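# Move square white-capped bottle from fridge to workbench

## Task

Remove the square bottle with the white cap from the refrigerator (its left door is held open by a latch) and set it upright on the workbench. All other items in the refrigerator must stay where they are. The robot must not topple or be left leaning, or the task counts as failed.

## Robot and tools

ROBOT. A LinearBot: an omnidirectional wheeled base with a column about 1.7 m high. A carriage rides up and down the column (lift_m) and holds two identical six-joint arms, left and right, each ending in a two-finger gripper. The arm bases sit roughly 0.57 m + lift_m above the floor, and some carriage parts hang about 0.15 m lower. Reach is about 0.78 m from the shoulder, but a hand gets only about 0.38 m below its arm base. The hand is about 0.16 m long and 0.1 m wide (0.14 m open). The wrist camera sticks out 0.11 m to one side of joint 6's axis. Fingertips narrow to about 0.005 m thick. Parked arm: joints 1 to 6 = 0, 0.05, 0.05, 1.45, 0, 0; the robot is then about 0.85 m wide and 0.65 m long.

CAMERAS. carriage_camera is fixed on the carriage, facing forward and tilted about 20 degrees down. left_wrist_camera and right_wrist_camera look out past the fingertips. Images are 672x504. Calibration (K, distortion, T_world_to_cam, where world means the base frame) is approximate; wrist-camera poses are computed from joint readings and can be off by more.

FRAMES. Metres throughout. Base frame: origin on the floor beneath the base centre, x forward, y left, z up. left_hand and right_hand are reported in it, each being the point between that hand's finger pads; quat_wxyz rotates base axes into hand axes (hand z runs along the fingers, fingers open along hand y). Odometry frame = base frame at the scene's start; base_odometry counts wheel turns only (slip counts as travel), heading in rad, left positive, -3.142 to 3.142.

TOOL move. Optional keys: base, joints, speeds, min_time_s, cameras. base holds exactly one relative command, an offset from where the base last measured itself: {"translate_m": d} forward positive, -2 to 2; {"strafe_m": d} left positive, -2 to 2; {"rotate_rad": d} counter-clockwise positive, -6.3 to 6.3. joints is a single dictionary covering both arms and the lift; each entry is an absolute target by name: lift_m 0 to 1 m; left_joint1_rad..left_joint6_rad and right_joint1_rad..right_joint6_rad in radians; left_gripper_m and right_gripper_m 0 to 0.093 m (pad gap). Joint ranges: joint1 -2.617 to 3.054 (yaw about vertical, 0 forward, positive left); joint2 0 to 3.141 (shoulder: 0 upper arm back and level, 1.57 upright, 3.14 forward and level); joint3 0 to 3.141 (elbow, 0 folded, 3.14 straight); joint4 -1.57 to 1.57 (wrist pitch, positive lifts fingertips); joint5 -1.57 to 1.57 (wrist yaw, positive turns fingertips right, opposite to joint1); joint6 -2.094 to 2.094 (roll about the fingers). speeds caps top speed for this action only: translate_m and strafe_m 0.02-0.5 m/s, rotate_rad 0.05-1.57 rad/s, lift_m 0.08-0.25 m/s (maximum is default). min_time_s (0.1 to 8 s) sets a minimum duration for each arm and gripper motion, giving straighter paths. One action lasts at most 15 s; base drives time out after 14 s. Unknown keys make a call invalid; out-of-range values get it refused, and a refusal or stop cancels the remaining move, wait and finished_scene calls of that reply. cameras: list of names, or omitted/["all"] for all, [] for none. A move with no action just reports state.

OTHER TOOLS. wait {seconds 0-10, cameras}: robot keeps its last commands, returns state. zoom_image {camera, region [x0,y0,x1,y1] pixels, max 504x504}: closer look at that camera's latest image. read_manual {section "licences"}: licence text only. finished_scene {scene: current scene number}: ends the scene irreversibly; the bottle must then stay standing on its own.

RESULTS. "move" says done or the worst status. base_status/joint_status per motion: done; off_target (resting away from target, may still push); contact_stop or time_out (target dropped, holds there); not_followed (a self-collision check withheld arm targets; to recover send one arm its own readings with joint1 turned away, then the other in a later call); limit_stop_at_motor_heat. on_its_own lists uncommanded behaviour; "held at" is a target. motor_effort is percent of maximum, bracket = peak in last action; a lift effort that keeps dropping while lowering means a hand rests on something. Joint torques wrap at ±28 N m for joints 1-3. A gripper squeezing a hard object reads up to 0.005 m under its width and may say off_target; shut on nothing reads 0.000-0.002. To release, command well above the reading. MOTOR HOT appears at 75 °C; at 100 °C the arm goes limp for 30-60 s (OVER-TEMPERATURE FAULT).

CAUTIONS. Joints untouched by an action may still chase old targets. Arms have no contact stop and will keep pressing, then spring forward when freed. Drives can bend an arm against furniture yet report done; back off about 0.2 m the way you came if stuck. Hand readings run high at long reach; a level hand sags 7-25 cm under 1 kg. Don't leave arms stretched out while thinking or driving; park them to cool. Avoid arms hitting or pressing each other. Keep the carriage low and loads close when driving; do not reverse beneath a table edge. Avoid dropping the bottle, knocking fridge contents, slamming or hard pushes, and any lean that lifts wheels; only images reveal a lean. The simulation keeps running while you think.

Each tool is called after ">>>" as name([rows], argument=value, ...), one row to a line, values as JSON.

## Session

>>> move()

Scene clock: 0.00 s.
Joint torques (N m): no reading
base_odometry: x=+0.000 y=+0.000 heading=+0.000
base_status: not commanded
joint_positions: lift_m=+0.300 left_joint1_rad=-0.009 left_joint2_rad=+0.041 left_joint3_rad=+0.063 left_joint4_rad=+1.426 left_joint5_rad=-0.048 left_joint6_rad=+0.016 left_gripper_m=+0.09396 right_joint1_rad=-0.005 right_joint2_rad=+0.049 right_joint3_rad=+0.049 right_joint4_rad=+1.428 right_joint5_rad=-0.037 right_joint6_rad=+0.004 right_gripper_m=+0.09396
joint_status: not commanded
motor_effort: lift_m=+24 drive_wheels=+0
left_hand: x=+0.2631 y=+0.3097 z=+1.2857 quat_wxyz=(+0.998, -0.023, +0.062, +0.005) (m; base frame)
right_hand: x=+0.2693 y=-0.2956 z=+1.2820 quat_wxyz=(+0.997, -0.018, +0.072, +0.000) (m; base frame)
pictures: carriage_camera, left_wrist_camera, right_wrist_camera

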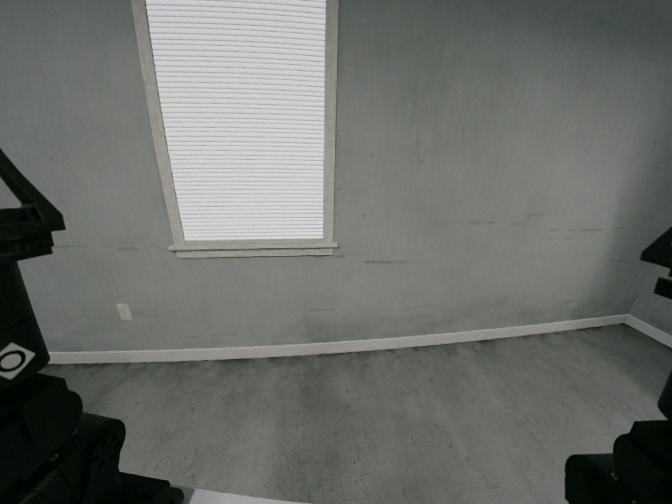

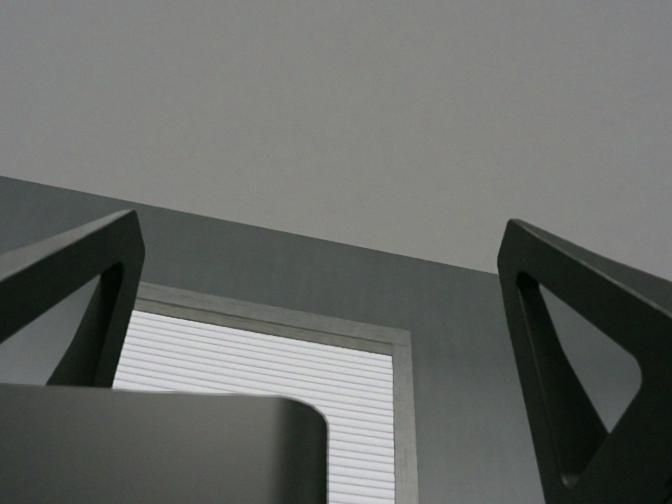

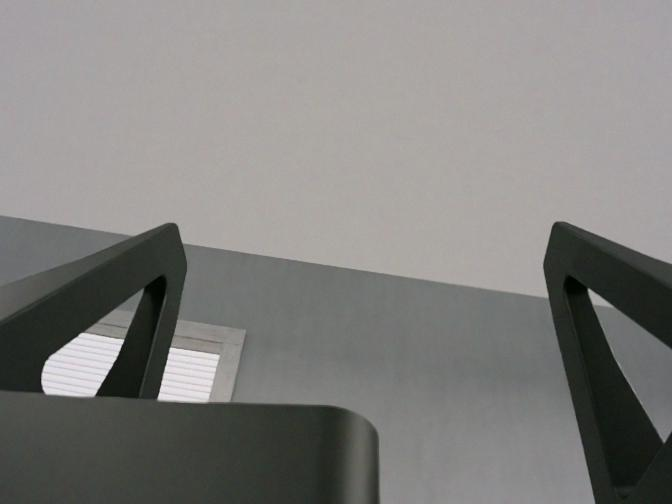

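>>> move(base={"rotate_rad": 1.57}, cameras=["carriage_camera"])

>>> move(base={"rotate_rad": 1.57}, cameras=["carriage_camera"])

Scene clock: 10.57 s.
Joint torques (N m): left_arm=[0.34 3.9 4.81 -0.07 0 0.01] | right_arm=[0.05 3.15 6.15 -0.15 0 -0.15]
move: done
base_odometry: x=+0.000 y=+0.000 heading=+1.570
base_status: done
joint_positions: lift_m=+0.300 left_joint1_rad=-0.009 left_joint2_rad=+0.041 left_joint3_rad=+0.063 left_joint4_rad=+1.424 left_joint5_rad=-0.048 left_joint6_rad=+0.016 left_gripper_m=+0.09397 right_joint1_rad=-0.005 right_joint2_rad=+0.049 right_joint3_rad=+0.049 right_joint4_rad=+1.426 right_joint5_rad=-0.037 right_joint6_rad=+0.004 right_gripper_m=+0.09397
joint_status: not commanded
motor_effort: lift_m=+24(24) drive_wheels=+3(12)
left_hand: x=+0.2634 y=+0.3097 z=+1.2857 quat_wxyz=(+0.998, -0.023, +0.063, +0.005) (m; base frame)
right_hand: x=+0.2700 y=-0.2956 z=+1.2819 quat_wxyz=(+0.997, -0.018, +0.073, +0.000) (m; base frame)
pictures: carriage_camera

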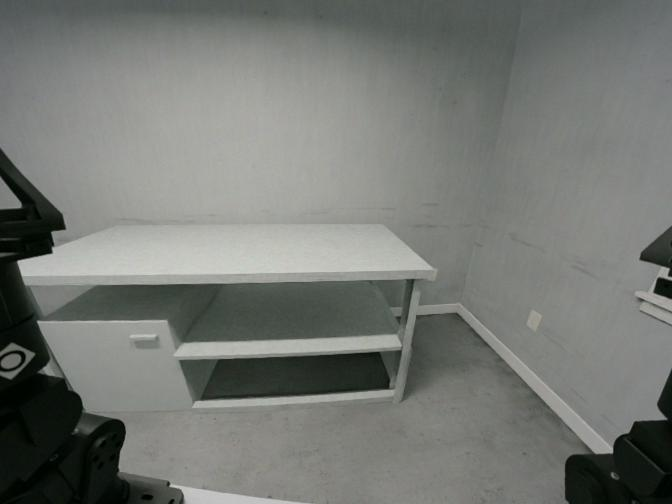

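Scene clock: 13.67 s.
Joint torques (N m): left_arm=[0.32 3.89 4.82 -0.07 0 0.01] | right_arm=[0.06 3.14 6.17 -0.14 0 -0.16]
move: done
base_odometry: x=+0.000 y=+0.000 heading=+3.139
base_status: done
joint_positions: lift_m=+0.300 left_joint1_rad=-0.009 left_joint2_rad=+0.041 left_joint3_rad=+0.063 left_joint4_rad=+1.424 left_joint5_rad=-0.048 left_joint6_rad=+0.016 left_gripper_m=+0.09398 right_joint1_rad=-0.005 right_joint2_rad=+0.049 right_joint3_rad=+0.049 right_joint4_rad=+1.425 right_joint5_rad=-0.037 right_joint6_rad=+0.004 right_gripper_m=+0.09398
joint_status: not commanded
motor_effort: lift_m=+24(24) drive_wheels=+5(13)
left_hand: x=+0.2635 y=+0.3097 z=+1.2857 quat_wxyz=(+0.998, -0.023, +0.063, +0.005) (m; base frame)
right_hand: x=+0.2702 y=-0.2956 z=+1.2819 quat_wxyz=(+0.997, -0.018, +0.073, +0.000) (m; base frame)
pictures: carriage_camera

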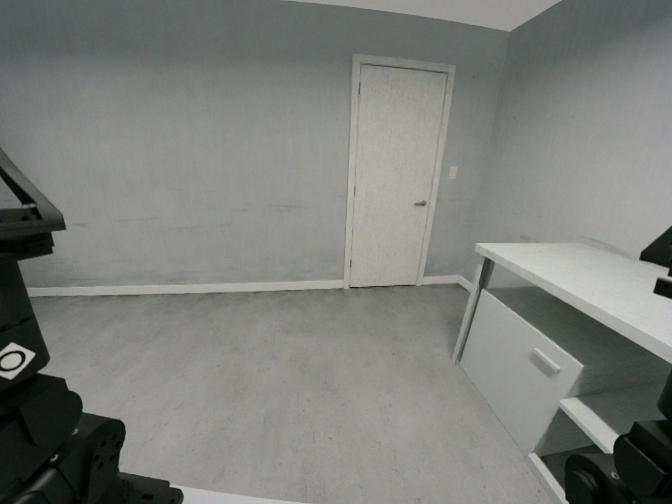

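>>> move(base={"rotate_rad": 1.57}, cameras=["carriage_camera"])

Scene clock: 34.70 s.
Joint torques (N m): left_arm=[0.34 3.86 4.82 -0.06 0 0.01] | right_arm=[0.06 3.17 6.17 -0.13 0.01 -0.15]
move: done
base_odometry: x=+0.000 y=+0.000 heading=-1.574
base_status: done
joint_positions: lift_m=+0.300 left_joint1_rad=-0.009 left_joint2_rad=+0.041 left_joint3_rad=+0.063 left_joint4_rad=+1.424 left_joint5_rad=-0.048 left_joint6_rad=+0.016 left_gripper_m=+0.09398 right_joint1_rad=-0.005 right_joint2_rad=+0.049 right_joint3_rad=+0.049 right_joint4_rad=+1.424 right_joint5_rad=-0.037 right_joint6_rad=+0.004 right_gripper_m=+0.09398
joint_status: not commanded
motor_effort: lift_m=+24(24) drive_wheels=+4(14)
left_hand: x=+0.2636 y=+0.3097 z=+1.2856 quat_wxyz=(+0.998, -0.023, +0.063, +0.005) (m; base frame)
right_hand: x=+0.2703 y=-0.2956 z=+1.2818 quat_wxyz=(+0.997, -0.018, +0.074, +0.001) (m; base frame)
pictures: carriage_camera

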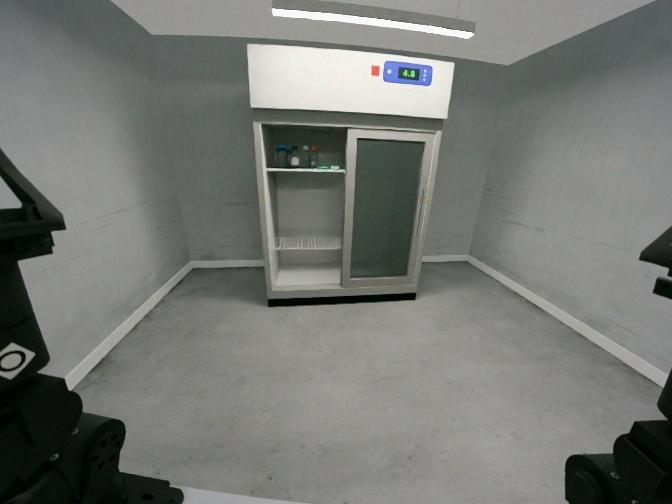

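>>> zoom_image(camera="carriage_camera", region=[240, 120, 360, 210])

Scaled by 4.200 from the camera's 672x504 image, which has a finer 960x720 frame.

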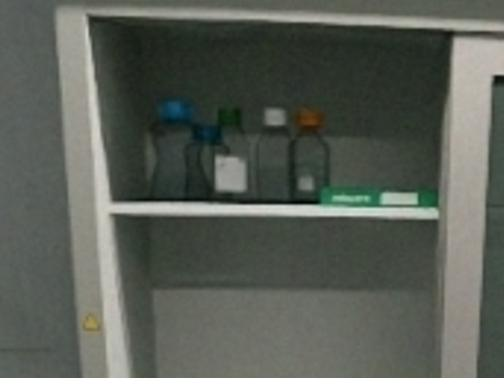

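>>> move(base={"translate_m": 1.1}, joints={"lift_m": 0.5}, cameras=["carriage_camera"])

>>> zoom_image(camera="carriage_camera", region=[150, 150, 402, 339])

Scene clock: 78.93 s.
Joint torques (N m): left_arm=[0.35 3.88 4.78 -0.05 0 0] | right_arm=[0.06 3.14 6.16 -0.15 0 -0.15]
move: done
base_odometry: x=-0.002 y=-1.100 heading=-1.573
base_status: done
joint_positions: lift_m=+0.500 left_joint1_rad=-0.009 left_joint2_rad=+0.041 left_joint3_rad=+0.063 left_joint4_rad=+1.423 left_joint5_rad=-0.048 left_joint6_rad=+0.016 left_gripper_m=+0.09398 right_joint1_rad=-0.005 right_joint2_rad=+0.049 right_joint3_rad=+0.049 right_joint4_rad=+1.425 right_joint5_rad=-0.037 right_joint6_rad=+0.004 right_gripper_m=+0.09398
joint_status: all done
motor_effort: lift_m=+26(31) drive_wheels=-6(19)
left_hand: x=+0.2637 y=+0.3097 z=+1.4855 quat_wxyz=(+0.998, -0.023, +0.063, +0.005) (m; base frame)
right_hand: x=+0.2701 y=-0.2956 z=+1.4817 quat_wxyz=(+0.997, -0.018, +0.073, +0.000) (m; base frame)
pictures: carriage_camera
camera_calibration:
carriage_camera: T_world_to_cam=[[0.0454457, -0.998547, 0.0289474, -0.0450972], [-0.353787, -0.0431872, -0.934329, 1.41557], [0.934221, 0.03222, -0.355235, 0.407627], [0, 0, 0, 1]] pos_world=[0.122044, 0.00296896, 1.46871]

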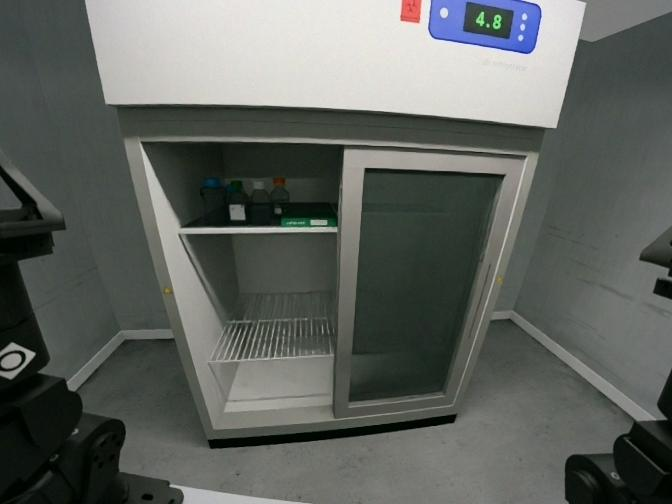

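Scaled by 2.000 from the camera's 672x504 image, which has a finer 960x720 frame.

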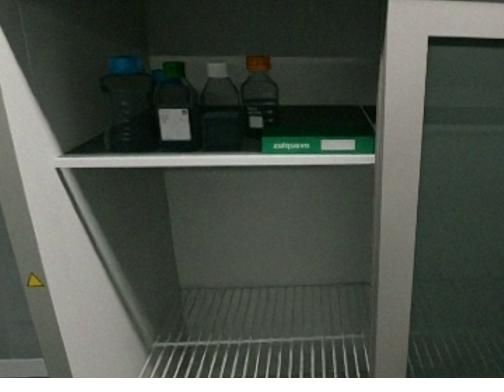

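>>> zoom_image(camera="carriage_camera", region=[175, 140, 345, 240])

Scaled by 2.965 from the camera's 672x504 image, which has a finer 960x720 frame.

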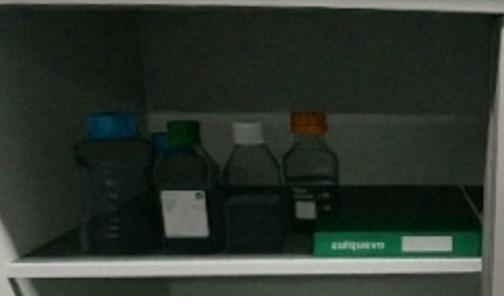

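>>> move(base={"rotate_rad": 0.177}, joints={"lift_m": 0.45}, cameras=[])

>>> move(base={"strafe_m": -0.16}, cameras=["carriage_camera"])

>>> zoom_image(camera="carriage_camera", region=[190, 130, 360, 257])

Scene clock: 236.80 s.
Joint torques (N m): left_arm=[0.31 3.9 4.82 -0.06 0 0.01] | right_arm=[0.08 3.17 6.17 -0.16 0.01 -0.15]
move: done
base_odometry: x=-0.002 y=-1.100 heading=-1.397
base_status: done
joint_positions: lift_m=+0.450 left_joint1_rad=-0.009 left_joint2_rad=+0.041 left_joint3_rad=+0.063 left_joint4_rad=+1.423 left_joint5_rad=-0.048 left_joint6_rad=+0.016 left_gripper_m=+0.09398 right_joint1_rad=-0.005 right_joint2_rad=+0.049 right_joint3_rad=+0.049 right_joint4_rad=+1.426 right_joint5_rad=-0.037 right_joint6_rad=+0.004 right_gripper_m=+0.09398
joint_status: all done
motor_effort: lift_m=+21(22) drive_wheels=+7(9)
left_hand: x=+0.2637 y=+0.3097 z=+1.4360 quat_wxyz=(+0.998, -0.023, +0.063, +0.005) (m; base frame)
right_hand: x=+0.2698 y=-0.2956 z=+1.4323 quat_wxyz=(+0.997, -0.018, +0.073, +0.000) (m; base frame)
pictures: none
No camera images: "cameras" was empty.

Scene clock: 238.77 s.
Joint torques (N m): left_arm=[0.34 3.86 4.79 -0.06 -0.01 0.01] | right_arm=[-0.08 3.15 6.16 -0.16 0 -0.15]
move: done
base_odometry: x=-0.160 y=-1.128 heading=-1.396
base_status: done
joint_positions: lift_m=+0.450 left_joint1_rad=-0.009 left_joint2_rad=+0.041 left_joint3_rad=+0.063 left_joint4_rad=+1.423 left_joint5_rad=-0.048 left_joint6_rad=+0.016 left_gripper_m=+0.09398 right_joint1_rad=-0.004 right_joint2_rad=+0.049 right_joint3_rad=+0.049 right_joint4_rad=+1.426 right_joint5_rad=-0.037 right_joint6_rad=+0.004 right_gripper_m=+0.09398
joint_status: not commanded
motor_effort: lift_m=+21(21) drive_wheels=-6(19)
left_hand: x=+0.2637 y=+0.3097 z=+1.4360 quat_wxyz=(+0.998, -0.023, +0.063, +0.005) (m; base frame)
right_hand: x=+0.2698 y=-0.2956 z=+1.4323 quat_wxyz=(+0.997, -0.018, +0.073, +0.001) (m; base frame)
pictures: carriage_camera
camera_calibration:
carriage_camera: T_world_to_cam=[[0.0454457, -0.998547, 0.0289474, -0.0436655], [-0.353787, -0.0431872, -0.934329, 1.36936], [0.934221, 0.03222, -0.355235, 0.390058], [0, 0, 0, 1]] pos_world=[0.122044, 0.00296896, 1.41926]

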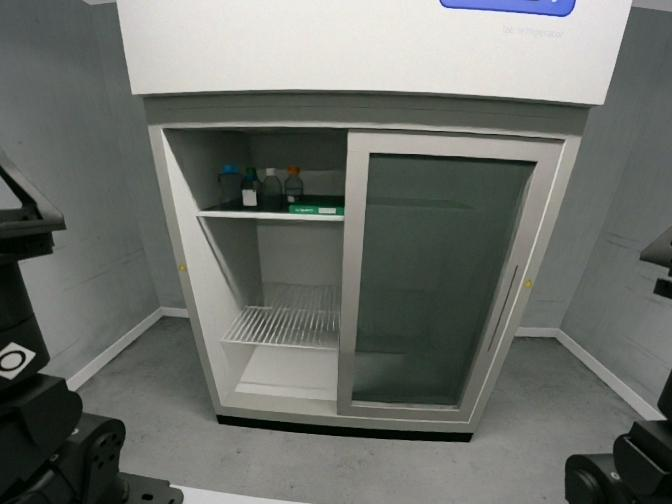

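Scaled by 2.965 from the camera's 672x504 image, which has a finer 960x720 frame.

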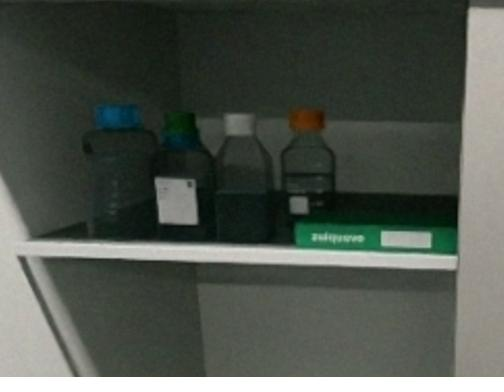

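>>> move(base={"translate_m": 0.15}, joints={"lift_m": 0.548, "left_joint1_rad": 0, "left_joint2_rad": 1.372, "left_joint3_rad": 0.772, "left_joint4_rad": 0.6, "left_joint5_rad": 0, "left_joint6_rad": 0, "left_gripper_m": 0.07}, min_time_s=2, cameras=["carriage_camera", "left_wrist_camera"])

Scene clock: 279.07 s.
Joint torques (N m): left_arm=[0.79 -5.45 8.5 2.17 0.06 -0.1] | right_arm=[-0.02 3.15 6.17 -0.15 0 -0.15]
move: done
base_odometry: x=-0.134 y=-1.276 heading=-1.396
base_status: done
joint_positions: lift_m=+0.548 left_joint1_rad=-0.005 left_joint2_rad=+1.367 left_joint3_rad=+0.740 left_joint4_rad=+0.608 left_joint5_rad=-0.011 left_joint6_rad=+0.009 left_gripper_m=+0.07014 right_joint1_rad=-0.004 right_joint2_rad=+0.049 right_joint3_rad=+0.049 right_joint4_rad=+1.425 right_joint5_rad=-0.037 right_joint6_rad=+0.004 right_gripper_m=+0.09398
joint_status: all done
motor_effort: lift_m=+26(32) drive_wheels=-5(13)
left_hand: x=+0.6789 y=+0.3012 z=+1.3721 quat_wxyz=(+0.700, +0.001, +0.714, +0.005) (m; base frame)
right_hand: x=+0.2701 y=-0.2956 z=+1.5297 quat_wxyz=(+0.997, -0.018, +0.073, +0.001) (m; base frame)
pictures: carriage_camera, left_wrist_camera
camera_calibration:
carriage_camera: T_world_to_cam=[[0.0454457, -0.998547, 0.0289474, -0.046486], [-0.353787, -0.0431872, -0.934329, 1.46039], [0.934221, 0.03222, -0.355235, 0.424669], [0, 0, 0, 1]] pos_world=[0.122044, 0.00296896, 1.51669]
left_wrist_camera: T_world_to_cam=[[0.0112172, -0.999684, 0.0225018, 0.261372], [-0.622102, -0.0245948, -0.78255, 1.50291], [0.782856, -0.00522043, -0.622181, 0.447078], [0, 0, 0, 1]] pos_world=[0.582033, 0.300587, 1.44838]

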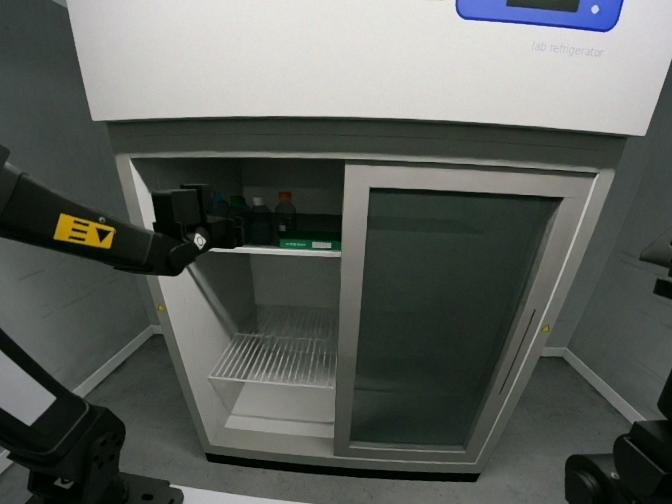

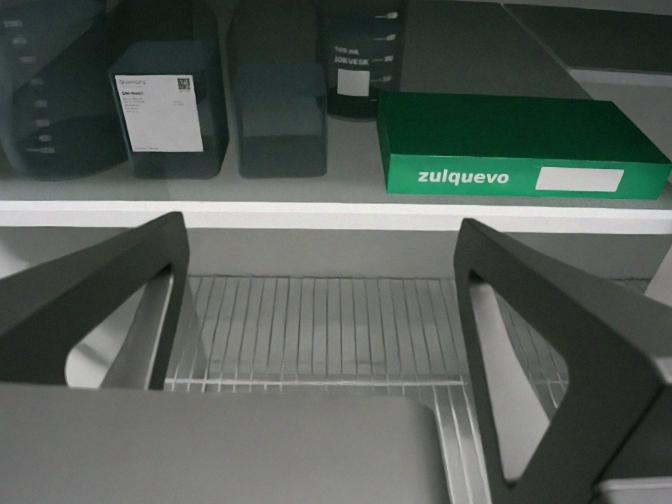

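>>> move(base={"strafe_m": 0.045}, cameras=[])

>>> move(base={"translate_m": 0.17}, speeds={"translate_m": 0.2}, cameras=["carriage_camera", "left_wrist_camera"])

Scene clock: 319.93 s.
Joint torques (N m): left_arm=[0.58 -5.44 8.5 2.22 0.05 -0.1] | right_arm=[-0.01 3.17 6.16 -0.14 0.01 -0.15]
move: done
base_odometry: x=-0.090 y=-1.268 heading=-1.396
base_status: done
joint_positions: lift_m=+0.548 left_joint1_rad=-0.003 left_joint2_rad=+1.367 left_joint3_rad=+0.740 left_joint4_rad=+0.605 left_joint5_rad=-0.008 left_joint6_rad=+0.009 left_gripper_m=+0.07014 right_joint1_rad=-0.005 right_joint2_rad=+0.049 right_joint3_rad=+0.049 right_joint4_rad=+1.426 right_joint5_rad=-0.037 right_joint6_rad=+0.004 right_gripper_m=+0.09398
joint_status: not commanded
motor_effort: lift_m=+26(26) drive_wheels=+0(10)
left_hand: x=+0.6789 y=+0.3017 z=+1.3715 quat_wxyz=(+0.699, +0.002, +0.715, +0.005) (m; base frame)
right_hand: x=+0.2700 y=-0.2956 z=+1.5297 quat_wxyz=(+0.997, -0.018, +0.073, +0.001) (m; base frame)
pictures: none
No camera images: "cameras" was empty.

Scene clock: 321.87 s.
Joint torques (N m): left_arm=[0.57 -5.68 8.54 2.27 0.04 -0.09] | right_arm=[0.03 3.21 6.16 -0.15 0 -0.15]
move: done
base_odometry: x=-0.060 y=-1.436 heading=-1.396
base_status: done
joint_positions: lift_m=+0.548 left_joint1_rad=-0.003 left_joint2_rad=+1.369 left_joint3_rad=+0.740 left_joint4_rad=+0.604 left_joint5_rad=-0.008 left_joint6_rad=+0.009 left_gripper_m=+0.07014 right_joint1_rad=-0.005 right_joint2_rad=+0.049 right_joint3_rad=+0.049 right_joint4_rad=+1.426 right_joint5_rad=-0.037 right_joint6_rad=+0.004 right_gripper_m=+0.09398
joint_status: not commanded
motor_effort: lift_m=+26(26) drive_wheels=-5(12)
left_hand: x=+0.6792 y=+0.3017 z=+1.3704 quat_wxyz=(+0.698, +0.002, +0.716, +0.005) (m; base frame)
right_hand: x=+0.2700 y=-0.2956 z=+1.5297 quat_wxyz=(+0.997, -0.018, +0.073, +0.001) (m; base frame)
pictures: carriage_camera, left_wrist_camera
camera_calibration:
carriage_camera: T_world_to_cam=[[0.0454457, -0.998547, 0.0289474, -0.046486], [-0.353787, -0.0431872, -0.934329, 1.46039], [0.934221, 0.03222, -0.355235, 0.424669], [0, 0, 0, 1]] pos_world=[0.122044, 0.00296896, 1.51669]
left_wrist_camera: T_world_to_cam=[[0.0105935, -0.999682, 0.0228655, 0.261828], [-0.626586, -0.024457, -0.778968, 1.49984], [0.77928, -0.00607517, -0.626646, 0.454668], [0, 0, 0, 1]] pos_world=[0.582691, 0.301189, 1.44726]

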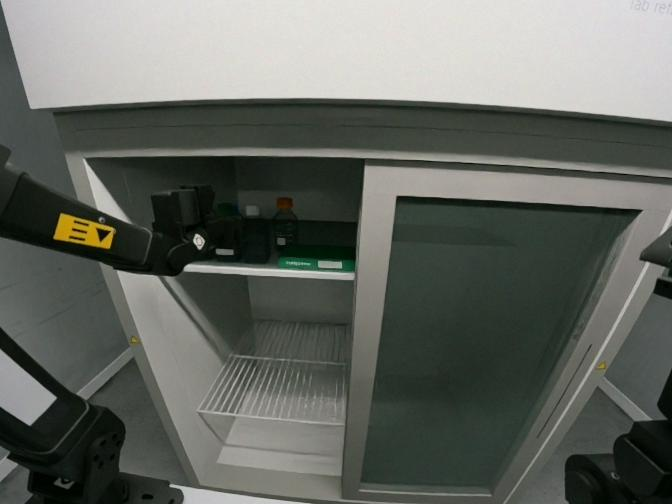

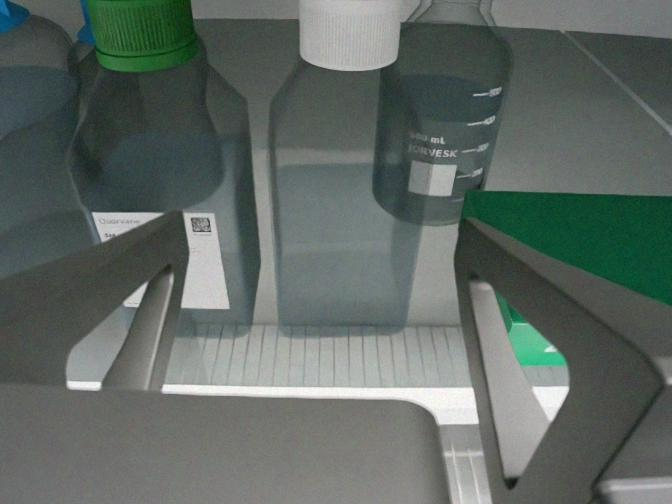

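>>> move(base={"strafe_m": -0.008}, joints={"lift_m": 0.56}, cameras=[])

>>> move(base={"translate_m": 0.09}, speeds={"translate_m": 0.15}, cameras=["carriage_camera", "left_wrist_camera"])

Scene clock: 351.97 s.
Joint torques (N m): left_arm=[0.59 -5.72 7.8 2.31 0.03 -0.1] | right_arm=[0.06 3.17 6.16 -0.15 0 -0.15]
move: done
base_odometry: x=-0.068 y=-1.437 heading=-1.396
base_status: done
joint_positions: lift_m=+0.560 left_joint1_rad=-0.003 left_joint2_rad=+1.371 left_joint3_rad=+0.748 left_joint4_rad=+0.599 left_joint5_rad=-0.006 left_joint6_rad=+0.009 left_gripper_m=+0.07014 right_joint1_rad=-0.005 right_joint2_rad=+0.049 right_joint3_rad=+0.049 right_joint4_rad=+1.426 right_joint5_rad=-0.037 right_joint6_rad=+0.004 right_gripper_m=+0.09398
joint_status: all done
motor_effort: lift_m=+26(31) drive_wheels=-5(7)
left_hand: x=+0.6803 y=+0.3015 z=+1.3841 quat_wxyz=(+0.698, +0.002, +0.716, +0.004) (m; base frame)
right_hand: x=+0.2700 y=-0.2956 z=+1.5417 quat_wxyz=(+0.997, -0.018, +0.073, +0.001) (m; base frame)
pictures: none
No camera images: "cameras" was empty.

Scene clock: 353.57 s.
Joint torques (N m): left_arm=[0.61 -5.89 7.94 2.28 0.03 -0.09] | right_arm=[0.02 3.12 6.16 -0.14 0 -0.15]
move: done
base_odometry: x=-0.052 y=-1.526 heading=-1.396
base_status: done
joint_positions: lift_m=+0.560 left_joint1_rad=-0.003 left_joint2_rad=+1.372 left_joint3_rad=+0.748 left_joint4_rad=+0.599 left_joint5_rad=-0.006 left_joint6_rad=+0.009 left_gripper_m=+0.07014 right_joint1_rad=-0.005 right_joint2_rad=+0.049 right_joint3_rad=+0.049 right_joint4_rad=+1.425 right_joint5_rad=-0.037 right_joint6_rad=+0.004 right_gripper_m=+0.09398
joint_status: not commanded
motor_effort: lift_m=+25(26) drive_wheels=+4(11)
left_hand: x=+0.6804 y=+0.3015 z=+1.3837 quat_wxyz=(+0.698, +0.002, +0.716, +0.004) (m; base frame)
right_hand: x=+0.2701 y=-0.2956 z=+1.5417 quat_wxyz=(+0.997, -0.018, +0.073, +0.001) (m; base frame)
pictures: carriage_camera, left_wrist_camera
camera_calibration:
carriage_camera: T_world_to_cam=[[0.0454457, -0.998547, 0.0289474, -0.0468344], [-0.353787, -0.0431872, -0.934329, 1.47164], [0.934221, 0.03222, -0.355235, 0.428946], [0, 0, 0, 1]] pos_world=[0.122044, 0.00296896, 1.52873]
left_wrist_camera: T_world_to_cam=[[0.00906859, -0.999697, 0.0229041, 0.262234], [-0.626623, -0.0235312, -0.778967, 1.51068], [0.77927, -0.00728809, -0.626646, 0.462397], [0, 0, 0, 1]] pos_world=[0.583916, 0.301073, 1.46052]

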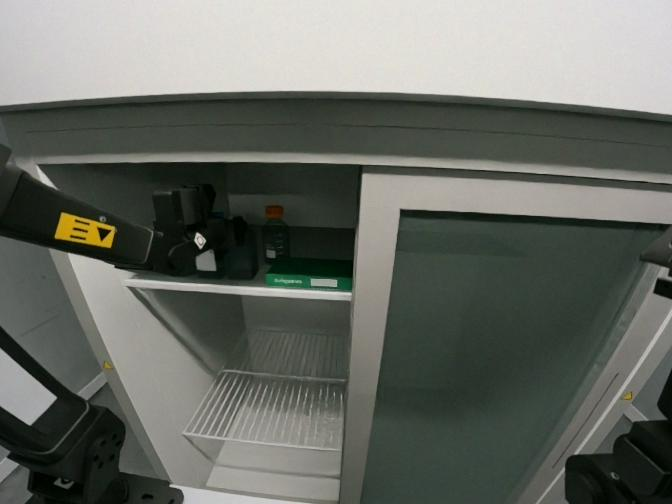

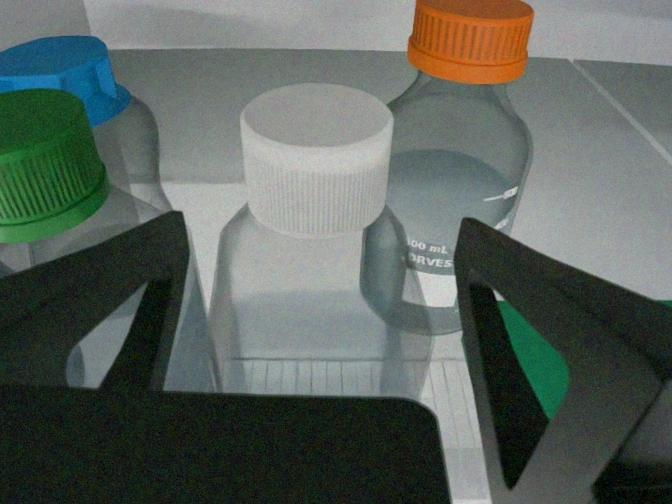

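>>> move(base={"translate_m": 0.034}, speeds={"translate_m": 0.1}, cameras=["left_wrist_camera"])

Scene clock: 373.07 s.
Joint torques (N m): left_arm=[0.59 -6.01 7.87 2.32 0.03 -0.1] | right_arm=[0.02 3.14 6.17 -0.16 0 -0.15]
move: done
base_odometry: x=-0.046 y=-1.559 heading=-1.396
base_status: done
joint_positions: lift_m=+0.560 left_joint1_rad=-0.003 left_joint2_rad=+1.373 left_joint3_rad=+0.748 left_joint4_rad=+0.598 left_joint5_rad=-0.006 left_joint6_rad=+0.009 left_gripper_m=+0.07014 right_joint1_rad=-0.005 right_joint2_rad=+0.049 right_joint3_rad=+0.049 right_joint4_rad=+1.426 right_joint5_rad=-0.037 right_joint6_rad=+0.004 right_gripper_m=+0.09398
joint_status: not commanded
motor_effort: lift_m=+26(26) drive_wheels=+2(14)
left_hand: x=+0.6805 y=+0.3015 z=+1.3832 quat_wxyz=(+0.698, +0.002, +0.717, +0.004) (m; base frame)
right_hand: x=+0.2699 y=-0.2956 z=+1.5417 quat_wxyz=(+0.997, -0.018, +0.073, +0.001) (m; base frame)
pictures: left_wrist_camera
camera_calibration:
left_wrist_camera: T_world_to_cam=[[0.00910352, -0.999697, 0.0228856, 0.262246], [-0.627811, -0.0235277, -0.77801, 1.50984], [0.778313, -0.00728522, -0.627835, 0.464279], [0, 0, 0, 1]] pos_world=[0.584149, 0.301072, 1.46016]

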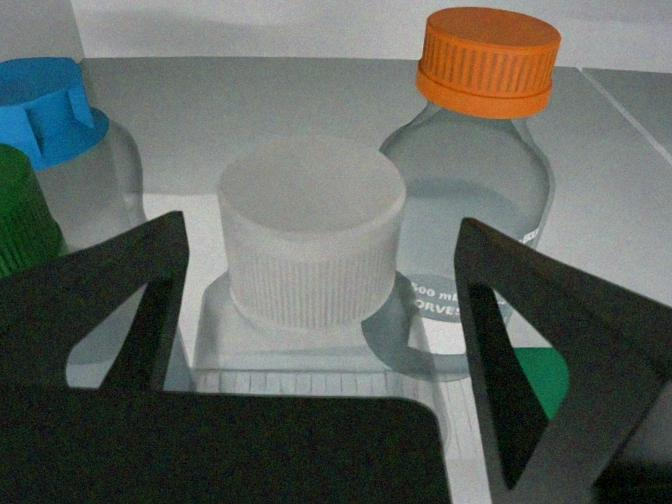

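>>> move(joints={"lift_m": 0.568, "left_gripper_m": 0.047}, min_time_s=1, cameras=["left_wrist_camera"])

Scene clock: 399.03 s.
Joint torques (N m): left_arm=[0.61 -5.98 7.71 2.29 0.03 -0.09] | right_arm=[0.03 3.17 6.16 -0.15 0 -0.15]
move: done
base_odometry: x=-0.046 y=-1.559 heading=-1.396
base_status: not commanded
joint_positions: lift_m=+0.568 left_joint1_rad=-0.003 left_joint2_rad=+1.373 left_joint3_rad=+0.750 left_joint4_rad=+0.599 left_joint5_rad=-0.006 left_joint6_rad=+0.008 left_gripper_m=+0.04715 right_joint1_rad=-0.005 right_joint2_rad=+0.049 right_joint3_rad=+0.049 right_joint4_rad=+1.426 right_joint5_rad=-0.037 right_joint6_rad=+0.004 right_gripper_m=+0.09398
joint_status: all done
motor_effort: lift_m=+26(31) drive_wheels=+4(7)
left_hand: x=+0.6808 y=+0.3015 z=+1.3926 quat_wxyz=(+0.699, +0.002, +0.715, +0.004) (m; base frame)
right_hand: x=+0.2699 y=-0.2956 z=+1.5497 quat_wxyz=(+0.997, -0.018, +0.073, +0.001) (m; base frame)
pictures: left_wrist_camera
camera_calibration:
left_wrist_camera: T_world_to_cam=[[0.00903377, -0.999688, 0.0233083, 0.261484], [-0.625135, -0.0238388, -0.780153, 1.51859], [0.780464, -0.00752312, -0.625155, 0.464777], [0, 0, 0, 1]] pos_world=[0.584222, 0.3011, 1.4692]

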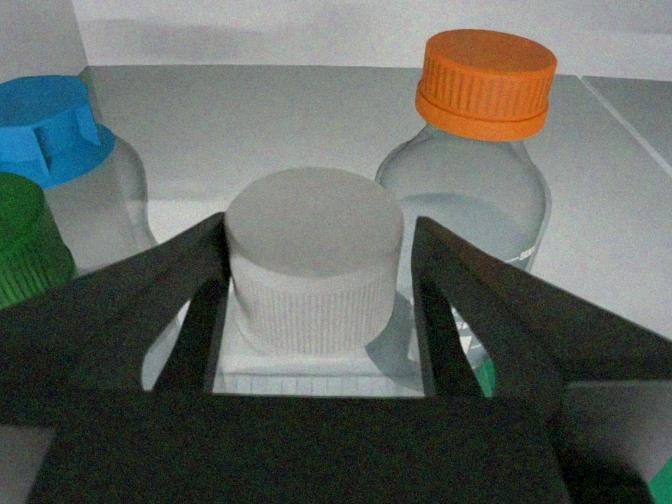

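>>> move(joints={"left_gripper_m": 0.032}, min_time_s=1.5, cameras=["left_wrist_camera"])

Scene clock: 407.03 s.
Joint torques (N m): left_arm=[0.61 -6.01 7.72 2.29 0.03 -0.08] | right_arm=[0.02 3.15 6.16 -0.15 0 -0.15]
move: off_target
base_odometry: x=-0.046 y=-1.559 heading=-1.396
base_status: not commanded
joint_positions: lift_m=+0.568 left_joint1_rad=-0.003 left_joint2_rad=+1.373 left_joint3_rad=+0.750 left_joint4_rad=+0.599 left_joint5_rad=-0.006 left_joint6_rad=+0.008 left_gripper_m=+0.04120 right_joint1_rad=-0.005 right_joint2_rad=+0.049 right_joint3_rad=+0.049 right_joint4_rad=+1.426 right_joint5_rad=-0.037 right_joint6_rad=+0.004 right_gripper_m=+0.09398
joint_status: left_gripper_m off_target (ended at +0.04121, target +0.03200)
motor_effort: lift_m=+26(26) drive_wheels=+4(6)
left_hand: x=+0.6808 y=+0.3015 z=+1.3926 quat_wxyz=(+0.699, +0.002, +0.715, +0.004) (m; base frame)
right_hand: x=+0.2699 y=-0.2956 z=+1.5497 quat_wxyz=(+0.997, -0.018, +0.073, +0.001) (m; base frame)
pictures: left_wrist_camera
camera_calibration:
left_wrist_camera: T_world_to_cam=[[0.00905156, -0.999669, 0.0240708, 0.260405], [-0.625133, -0.024445, -0.780136, 1.51875], [0.780466, -0.00798601, -0.625147, 0.464905], [0, 0, 0, 1]] pos_world=[0.584221, 0.301157, 1.4692]

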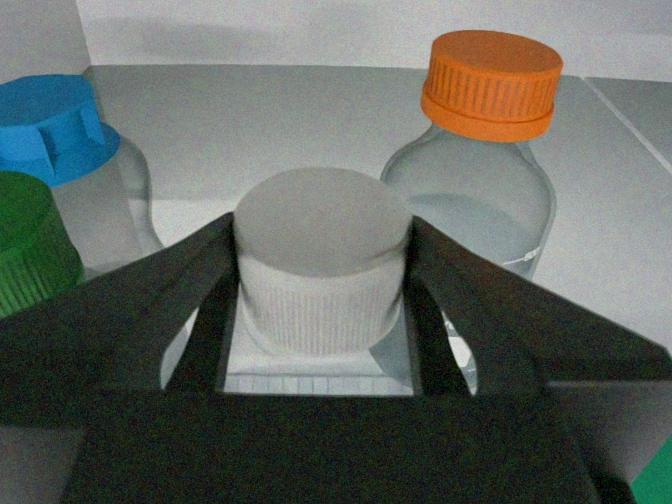

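>>> move(joints={"lift_m": 0.588}, speeds={"lift_m": 0.08}, cameras=["carriage_camera", "left_wrist_camera"])

>>> zoom_image(camera="carriage_camera", region=[130, 150, 360, 310])

Scene clock: 416.70 s.
Joint torques (N m): left_arm=[0.58 -6.78 7.66 2.9 0.03 -0.08] | right_arm=[0.03 3.12 6.12 -0.15 0 -0.15]
move: done
base_odometry: x=-0.046 y=-1.559 heading=-1.396
base_status: not commanded
joint_positions: lift_m=+0.588 left_joint1_rad=-0.003 left_joint2_rad=+1.381 left_joint3_rad=+0.750 left_joint4_rad=+0.546 left_joint5_rad=-0.006 left_joint6_rad=+0.007 left_gripper_m=+0.04119 right_joint1_rad=-0.005 right_joint2_rad=+0.049 right_joint3_rad=+0.049 right_joint4_rad=+1.426 right_joint5_rad=-0.037 right_joint6_rad=+0.004 right_gripper_m=+0.09398
joint_status: all done
motor_effort: lift_m=+26(31) drive_wheels=+2(6)
left_hand: x=+0.6814 y=+0.3015 z=+1.3958 quat_wxyz=(+0.676, +0.002, +0.737, +0.004) (m; base frame)
right_hand: x=+0.2699 y=-0.2956 z=+1.5697 quat_wxyz=(+0.997, -0.018, +0.073, +0.001) (m; base frame)
pictures: carriage_camera, left_wrist_camera
camera_calibration:
carriage_camera: T_world_to_cam=[[0.0454457, -0.998547, 0.0289474, -0.0476439], [-0.353787, -0.0431872, -0.934329, 1.49777], [0.934221, 0.03222, -0.355235, 0.438879], [0, 0, 0, 1]] pos_world=[0.122044, 0.00296896, 1.55669]
left_wrist_camera: T_world_to_cam=[[0.0105476, -0.999664, 0.0236606, 0.259871], [-0.672118, -0.0246072, -0.740035, 1.49775], [0.740369, -0.00809717, -0.672152, 0.559496], [0, 0, 0, 1]] pos_world=[0.58969, 0.301169, 1.4783]

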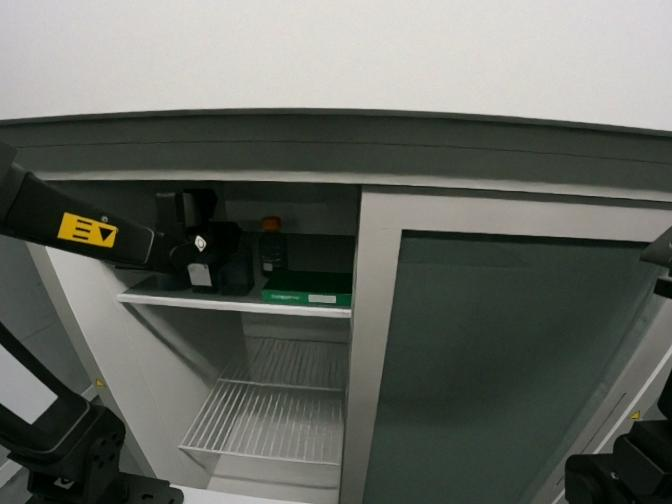

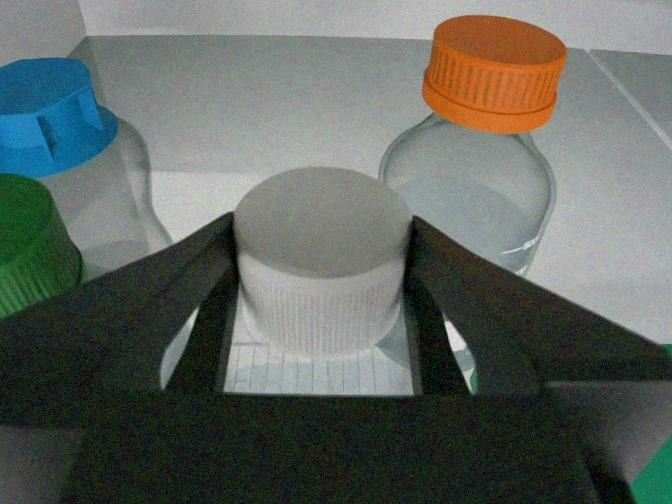

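Scaled by 2.191 from the camera's 672x504 image, which has a finer 960x720 frame.

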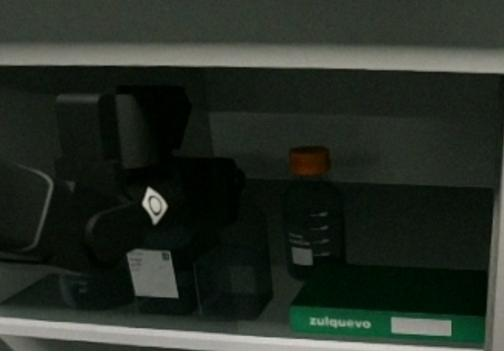

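>>> move(joints={"left_joint4_rad": 0.67}, min_time_s=1, cameras=["carriage_camera", "left_wrist_camera"])

>>> zoom_image(camera="carriage_camera", region=[130, 150, 360, 310])

Scene clock: 468.90 s.
Joint torques (N m): left_arm=[0.58 -7.23 7.69 3.59 0.03 -0.09] | right_arm=[0.02 3.17 6.15 -0.16 0 -0.15]
move: off_target
base_odometry: x=-0.046 y=-1.559 heading=-1.396
base_status: not commanded
joint_positions: lift_m=+0.588 left_joint1_rad=-0.003 left_joint2_rad=+1.386 left_joint3_rad=+0.750 left_joint4_rad=+0.558 left_joint5_rad=-0.006 left_joint6_rad=+0.007 left_gripper_m=+0.04119 right_joint1_rad=-0.005 right_joint2_rad=+0.049 right_joint3_rad=+0.049 right_joint4_rad=+1.426 right_joint5_rad=-0.037 right_joint6_rad=+0.004 right_gripper_m=+0.09398
joint_status: left_joint4_rad off_target (ended at +0.558, target +0.670)
motor_effort: lift_m=+26(26) drive_wheels=+2(6)
left_hand: x=+0.6822 y=+0.3015 z=+1.3969 quat_wxyz=(+0.679, +0.002, +0.734, +0.004) (m; base frame)
right_hand: x=+0.2699 y=-0.2956 z=+1.5697 quat_wxyz=(+0.997, -0.018, +0.073, +0.001) (m; base frame)
pictures: carriage_camera, left_wrist_camera
camera_calibration:
carriage_camera: T_world_to_cam=[[0.0454457, -0.998547, 0.0289474, -0.0476439], [-0.353787, -0.0431872, -0.934329, 1.49777], [0.934221, 0.03222, -0.355235, 0.438879], [0, 0, 0, 1]] pos_world=[0.122044, 0.00296896, 1.55669]
left_wrist_camera: T_world_to_cam=[[0.0103667, -0.999664, 0.0237633, 0.259813], [-0.666453, -0.0246242, -0.74514, 1.50239], [0.745475, -0.00811249, -0.666484, 0.548218], [0, 0, 0, 1]] pos_world=[0.589899, 0.301168, 1.4787]

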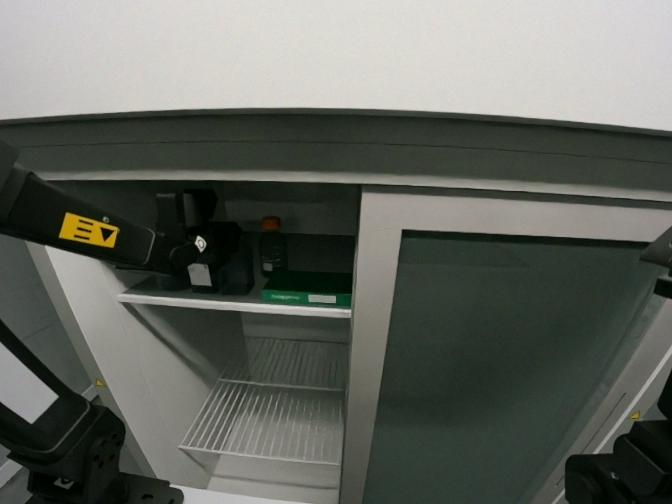

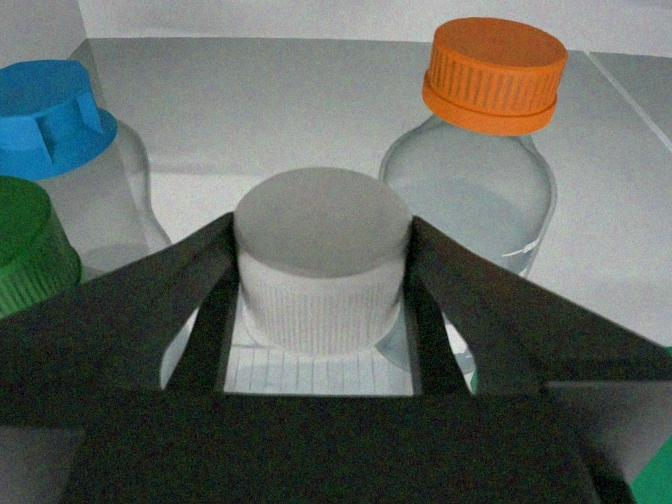

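Scaled by 2.191 from the camera's 672x504 image, which has a finer 960x720 frame.

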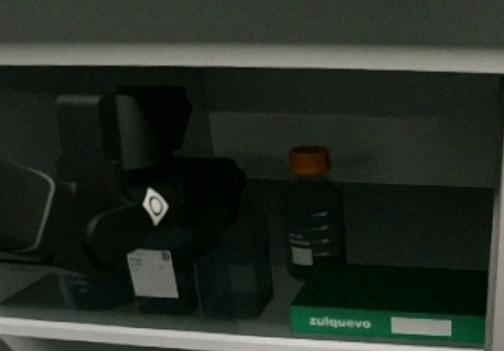

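>>> move(joints={"left_joint4_rad": 0.78}, min_time_s=1.5, cameras=["carriage_camera", "left_wrist_camera"])

>>> zoom_image(camera="carriage_camera", region=[130, 150, 360, 310])

Scene clock: 497.30 s.
Joint torques (N m): left_arm=[0.59 -7.24 7.68 3.64 0.03 -0.08] | right_arm=[0.03 3.17 6.16 -0.16 0 -0.15]
move: off_target
base_odometry: x=-0.046 y=-1.559 heading=-1.396
base_status: not commanded
joint_positions: lift_m=+0.588 left_joint1_rad=-0.003 left_joint2_rad=+1.387 left_joint3_rad=+0.750 left_joint4_rad=+0.661 left_joint5_rad=-0.006 left_joint6_rad=+0.007 left_gripper_m=+0.04119 right_joint1_rad=-0.005 right_joint2_rad=+0.049 right_joint3_rad=+0.049 right_joint4_rad=+1.426 right_joint5_rad=-0.037 right_joint6_rad=+0.004 right_gripper_m=+0.09398
joint_status: left_joint4_rad off_target (ended at +0.661, target +0.780)
motor_effort: lift_m=+26(26) drive_wheels=+1(5)
left_hand: x=+0.6831 y=+0.3015 z=+1.4218 quat_wxyz=(+0.716, +0.001, +0.698, +0.004) (m; base frame)
right_hand: x=+0.2699 y=-0.2956 z=+1.5697 quat_wxyz=(+0.997, -0.018, +0.073, +0.001) (m; base frame)
pictures: carriage_camera, left_wrist_camera
camera_calibration:
carriage_camera: T_world_to_cam=[[0.0454457, -0.998547, 0.0289474, -0.0476439], [-0.353787, -0.0431872, -0.934329, 1.49777], [0.934221, 0.03222, -0.355235, 0.438879], [0, 0, 0, 1]] pos_world=[0.122044, 0.00296896, 1.55669]
left_wrist_camera: T_world_to_cam=[[0.00788121, -0.999656, 0.0249991, 0.259151], [-0.587235, -0.0248618, -0.809034, 1.55825], [0.809378, -0.00830417, -0.587229, 0.407847], [0, 0, 0, 1]] pos_world=[0.582917, 0.301189, 1.4937]

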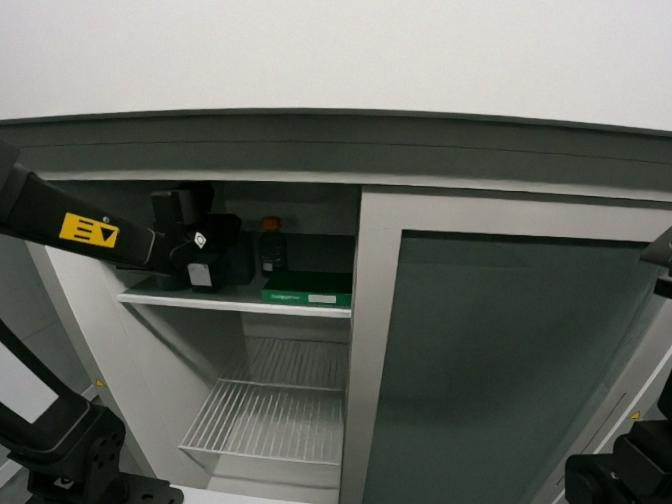

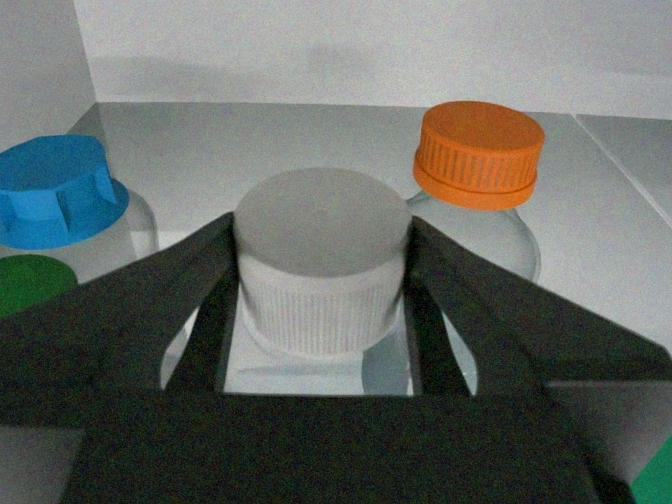

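Scaled by 2.191 from the camera's 672x504 image, which has a finer 960x720 frame.

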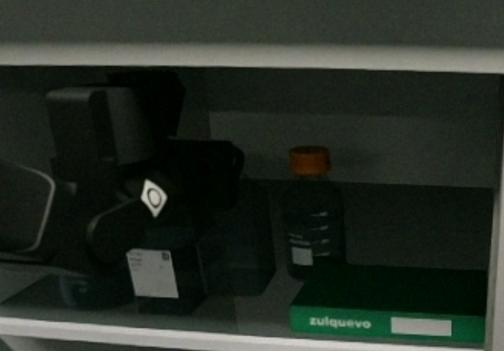

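>>> move(joints={"lift_m": 0.577}, speeds={"lift_m": 0.08}, cameras=[])

>>> move(base={"translate_m": -0.14}, speeds={"translate_m": 0.1}, cameras=["carriage_camera", "left_wrist_camera"])

>>> zoom_image(camera="carriage_camera", region=[130, 150, 360, 310])

Scene clock: 523.33 s.
Joint torques (N m): left_arm=[0.59 -7.95 7.69 3.58 0.03 -0.08] | right_arm=[0.02 3.17 6.17 -0.15 0.01 -0.15]
move: done
base_odometry: x=-0.046 y=-1.559 heading=-1.396
base_status: not commanded
joint_positions: lift_m=+0.577 left_joint1_rad=-0.003 left_joint2_rad=+1.394 left_joint3_rad=+0.750 left_joint4_rad=+0.667 left_joint5_rad=-0.006 left_joint6_rad=+0.007 left_gripper_m=+0.04119 right_joint1_rad=-0.005 right_joint2_rad=+0.049 right_joint3_rad=+0.049 right_joint4_rad=+1.426 right_joint5_rad=-0.037 right_joint6_rad=+0.004 right_gripper_m=+0.09398
joint_status: all done
motor_effort: lift_m=+22(23) drive_wheels=-1(4)
left_hand: x=+0.6843 y=+0.3014 z=+1.4096 quat_wxyz=(+0.715, +0.001, +0.699, +0.004) (m; base frame)
right_hand: x=+0.2698 y=-0.2956 z=+1.5592 quat_wxyz=(+0.997, -0.018, +0.073, +0.001) (m; base frame)
pictures: none
No camera images: "cameras" was empty.

Scene clock: 525.40 s.
Joint torques (N m): left_arm=[0.61 -7.92 7.54 3.55 0.03 -0.08] | right_arm=[0.03 3.14 6.12 -0.14 0 -0.15]
move: done
base_odometry: x=-0.071 y=-1.422 heading=-1.396
base_status: done
joint_positions: lift_m=+0.577 left_joint1_rad=-0.003 left_joint2_rad=+1.394 left_joint3_rad=+0.750 left_joint4_rad=+0.668 left_joint5_rad=-0.006 left_joint6_rad=+0.007 left_gripper_m=+0.04119 right_joint1_rad=-0.005 right_joint2_rad=+0.049 right_joint3_rad=+0.049 right_joint4_rad=+1.427 right_joint5_rad=-0.037 right_joint6_rad=+0.004 right_gripper_m=+0.09398
joint_status: not commanded
motor_effort: lift_m=+22(22) drive_wheels=-5(13)
left_hand: x=+0.6843 y=+0.3014 z=+1.4097 quat_wxyz=(+0.715, +0.001, +0.699, +0.004) (m; base frame)
right_hand: x=+0.2697 y=-0.2956 z=+1.5592 quat_wxyz=(+0.997, -0.018, +0.072, +0.001) (m; base frame)
pictures: carriage_camera, left_wrist_camera
camera_calibration:
carriage_camera: T_world_to_cam=[[0.0454457, -0.998547, 0.0289474, -0.0473397], [-0.353787, -0.0431872, -0.934329, 1.48795], [0.934221, 0.03222, -0.355235, 0.435146], [0, 0, 0, 1]] pos_world=[0.122044, 0.00296896, 1.54618]
left_wrist_camera: T_world_to_cam=[[0.00789075, -0.999656, 0.0249949, 0.259437], [-0.587544, -0.0248609, -0.80881, 1.54915], [0.809154, -0.0083035, -0.587538, 0.400381], [0, 0, 0, 1]] pos_world=[0.584179, 0.301186, 1.48173]

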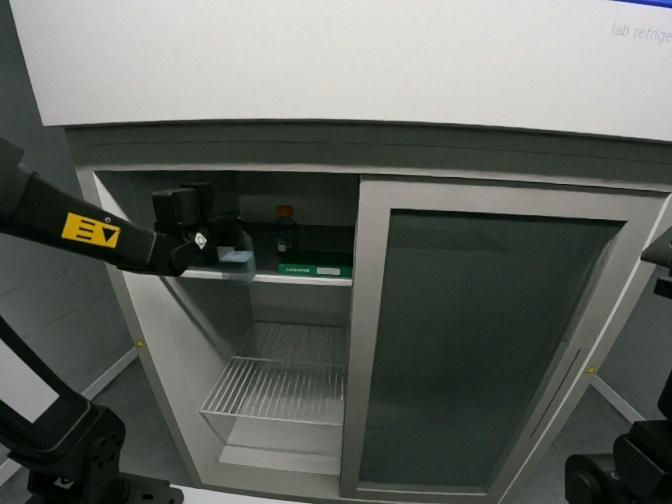

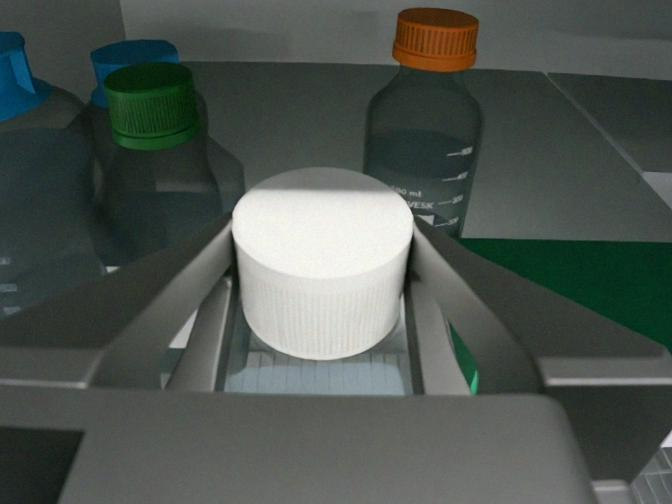

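Scaled by 2.191 from the camera's 672x504 image, which has a finer 960x720 frame.

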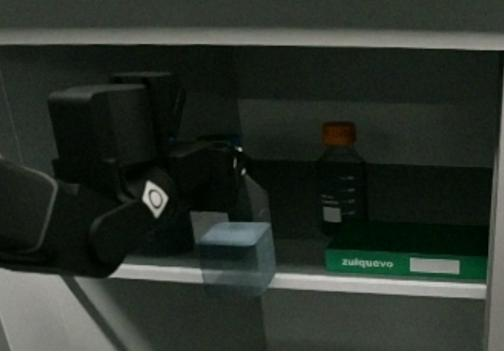

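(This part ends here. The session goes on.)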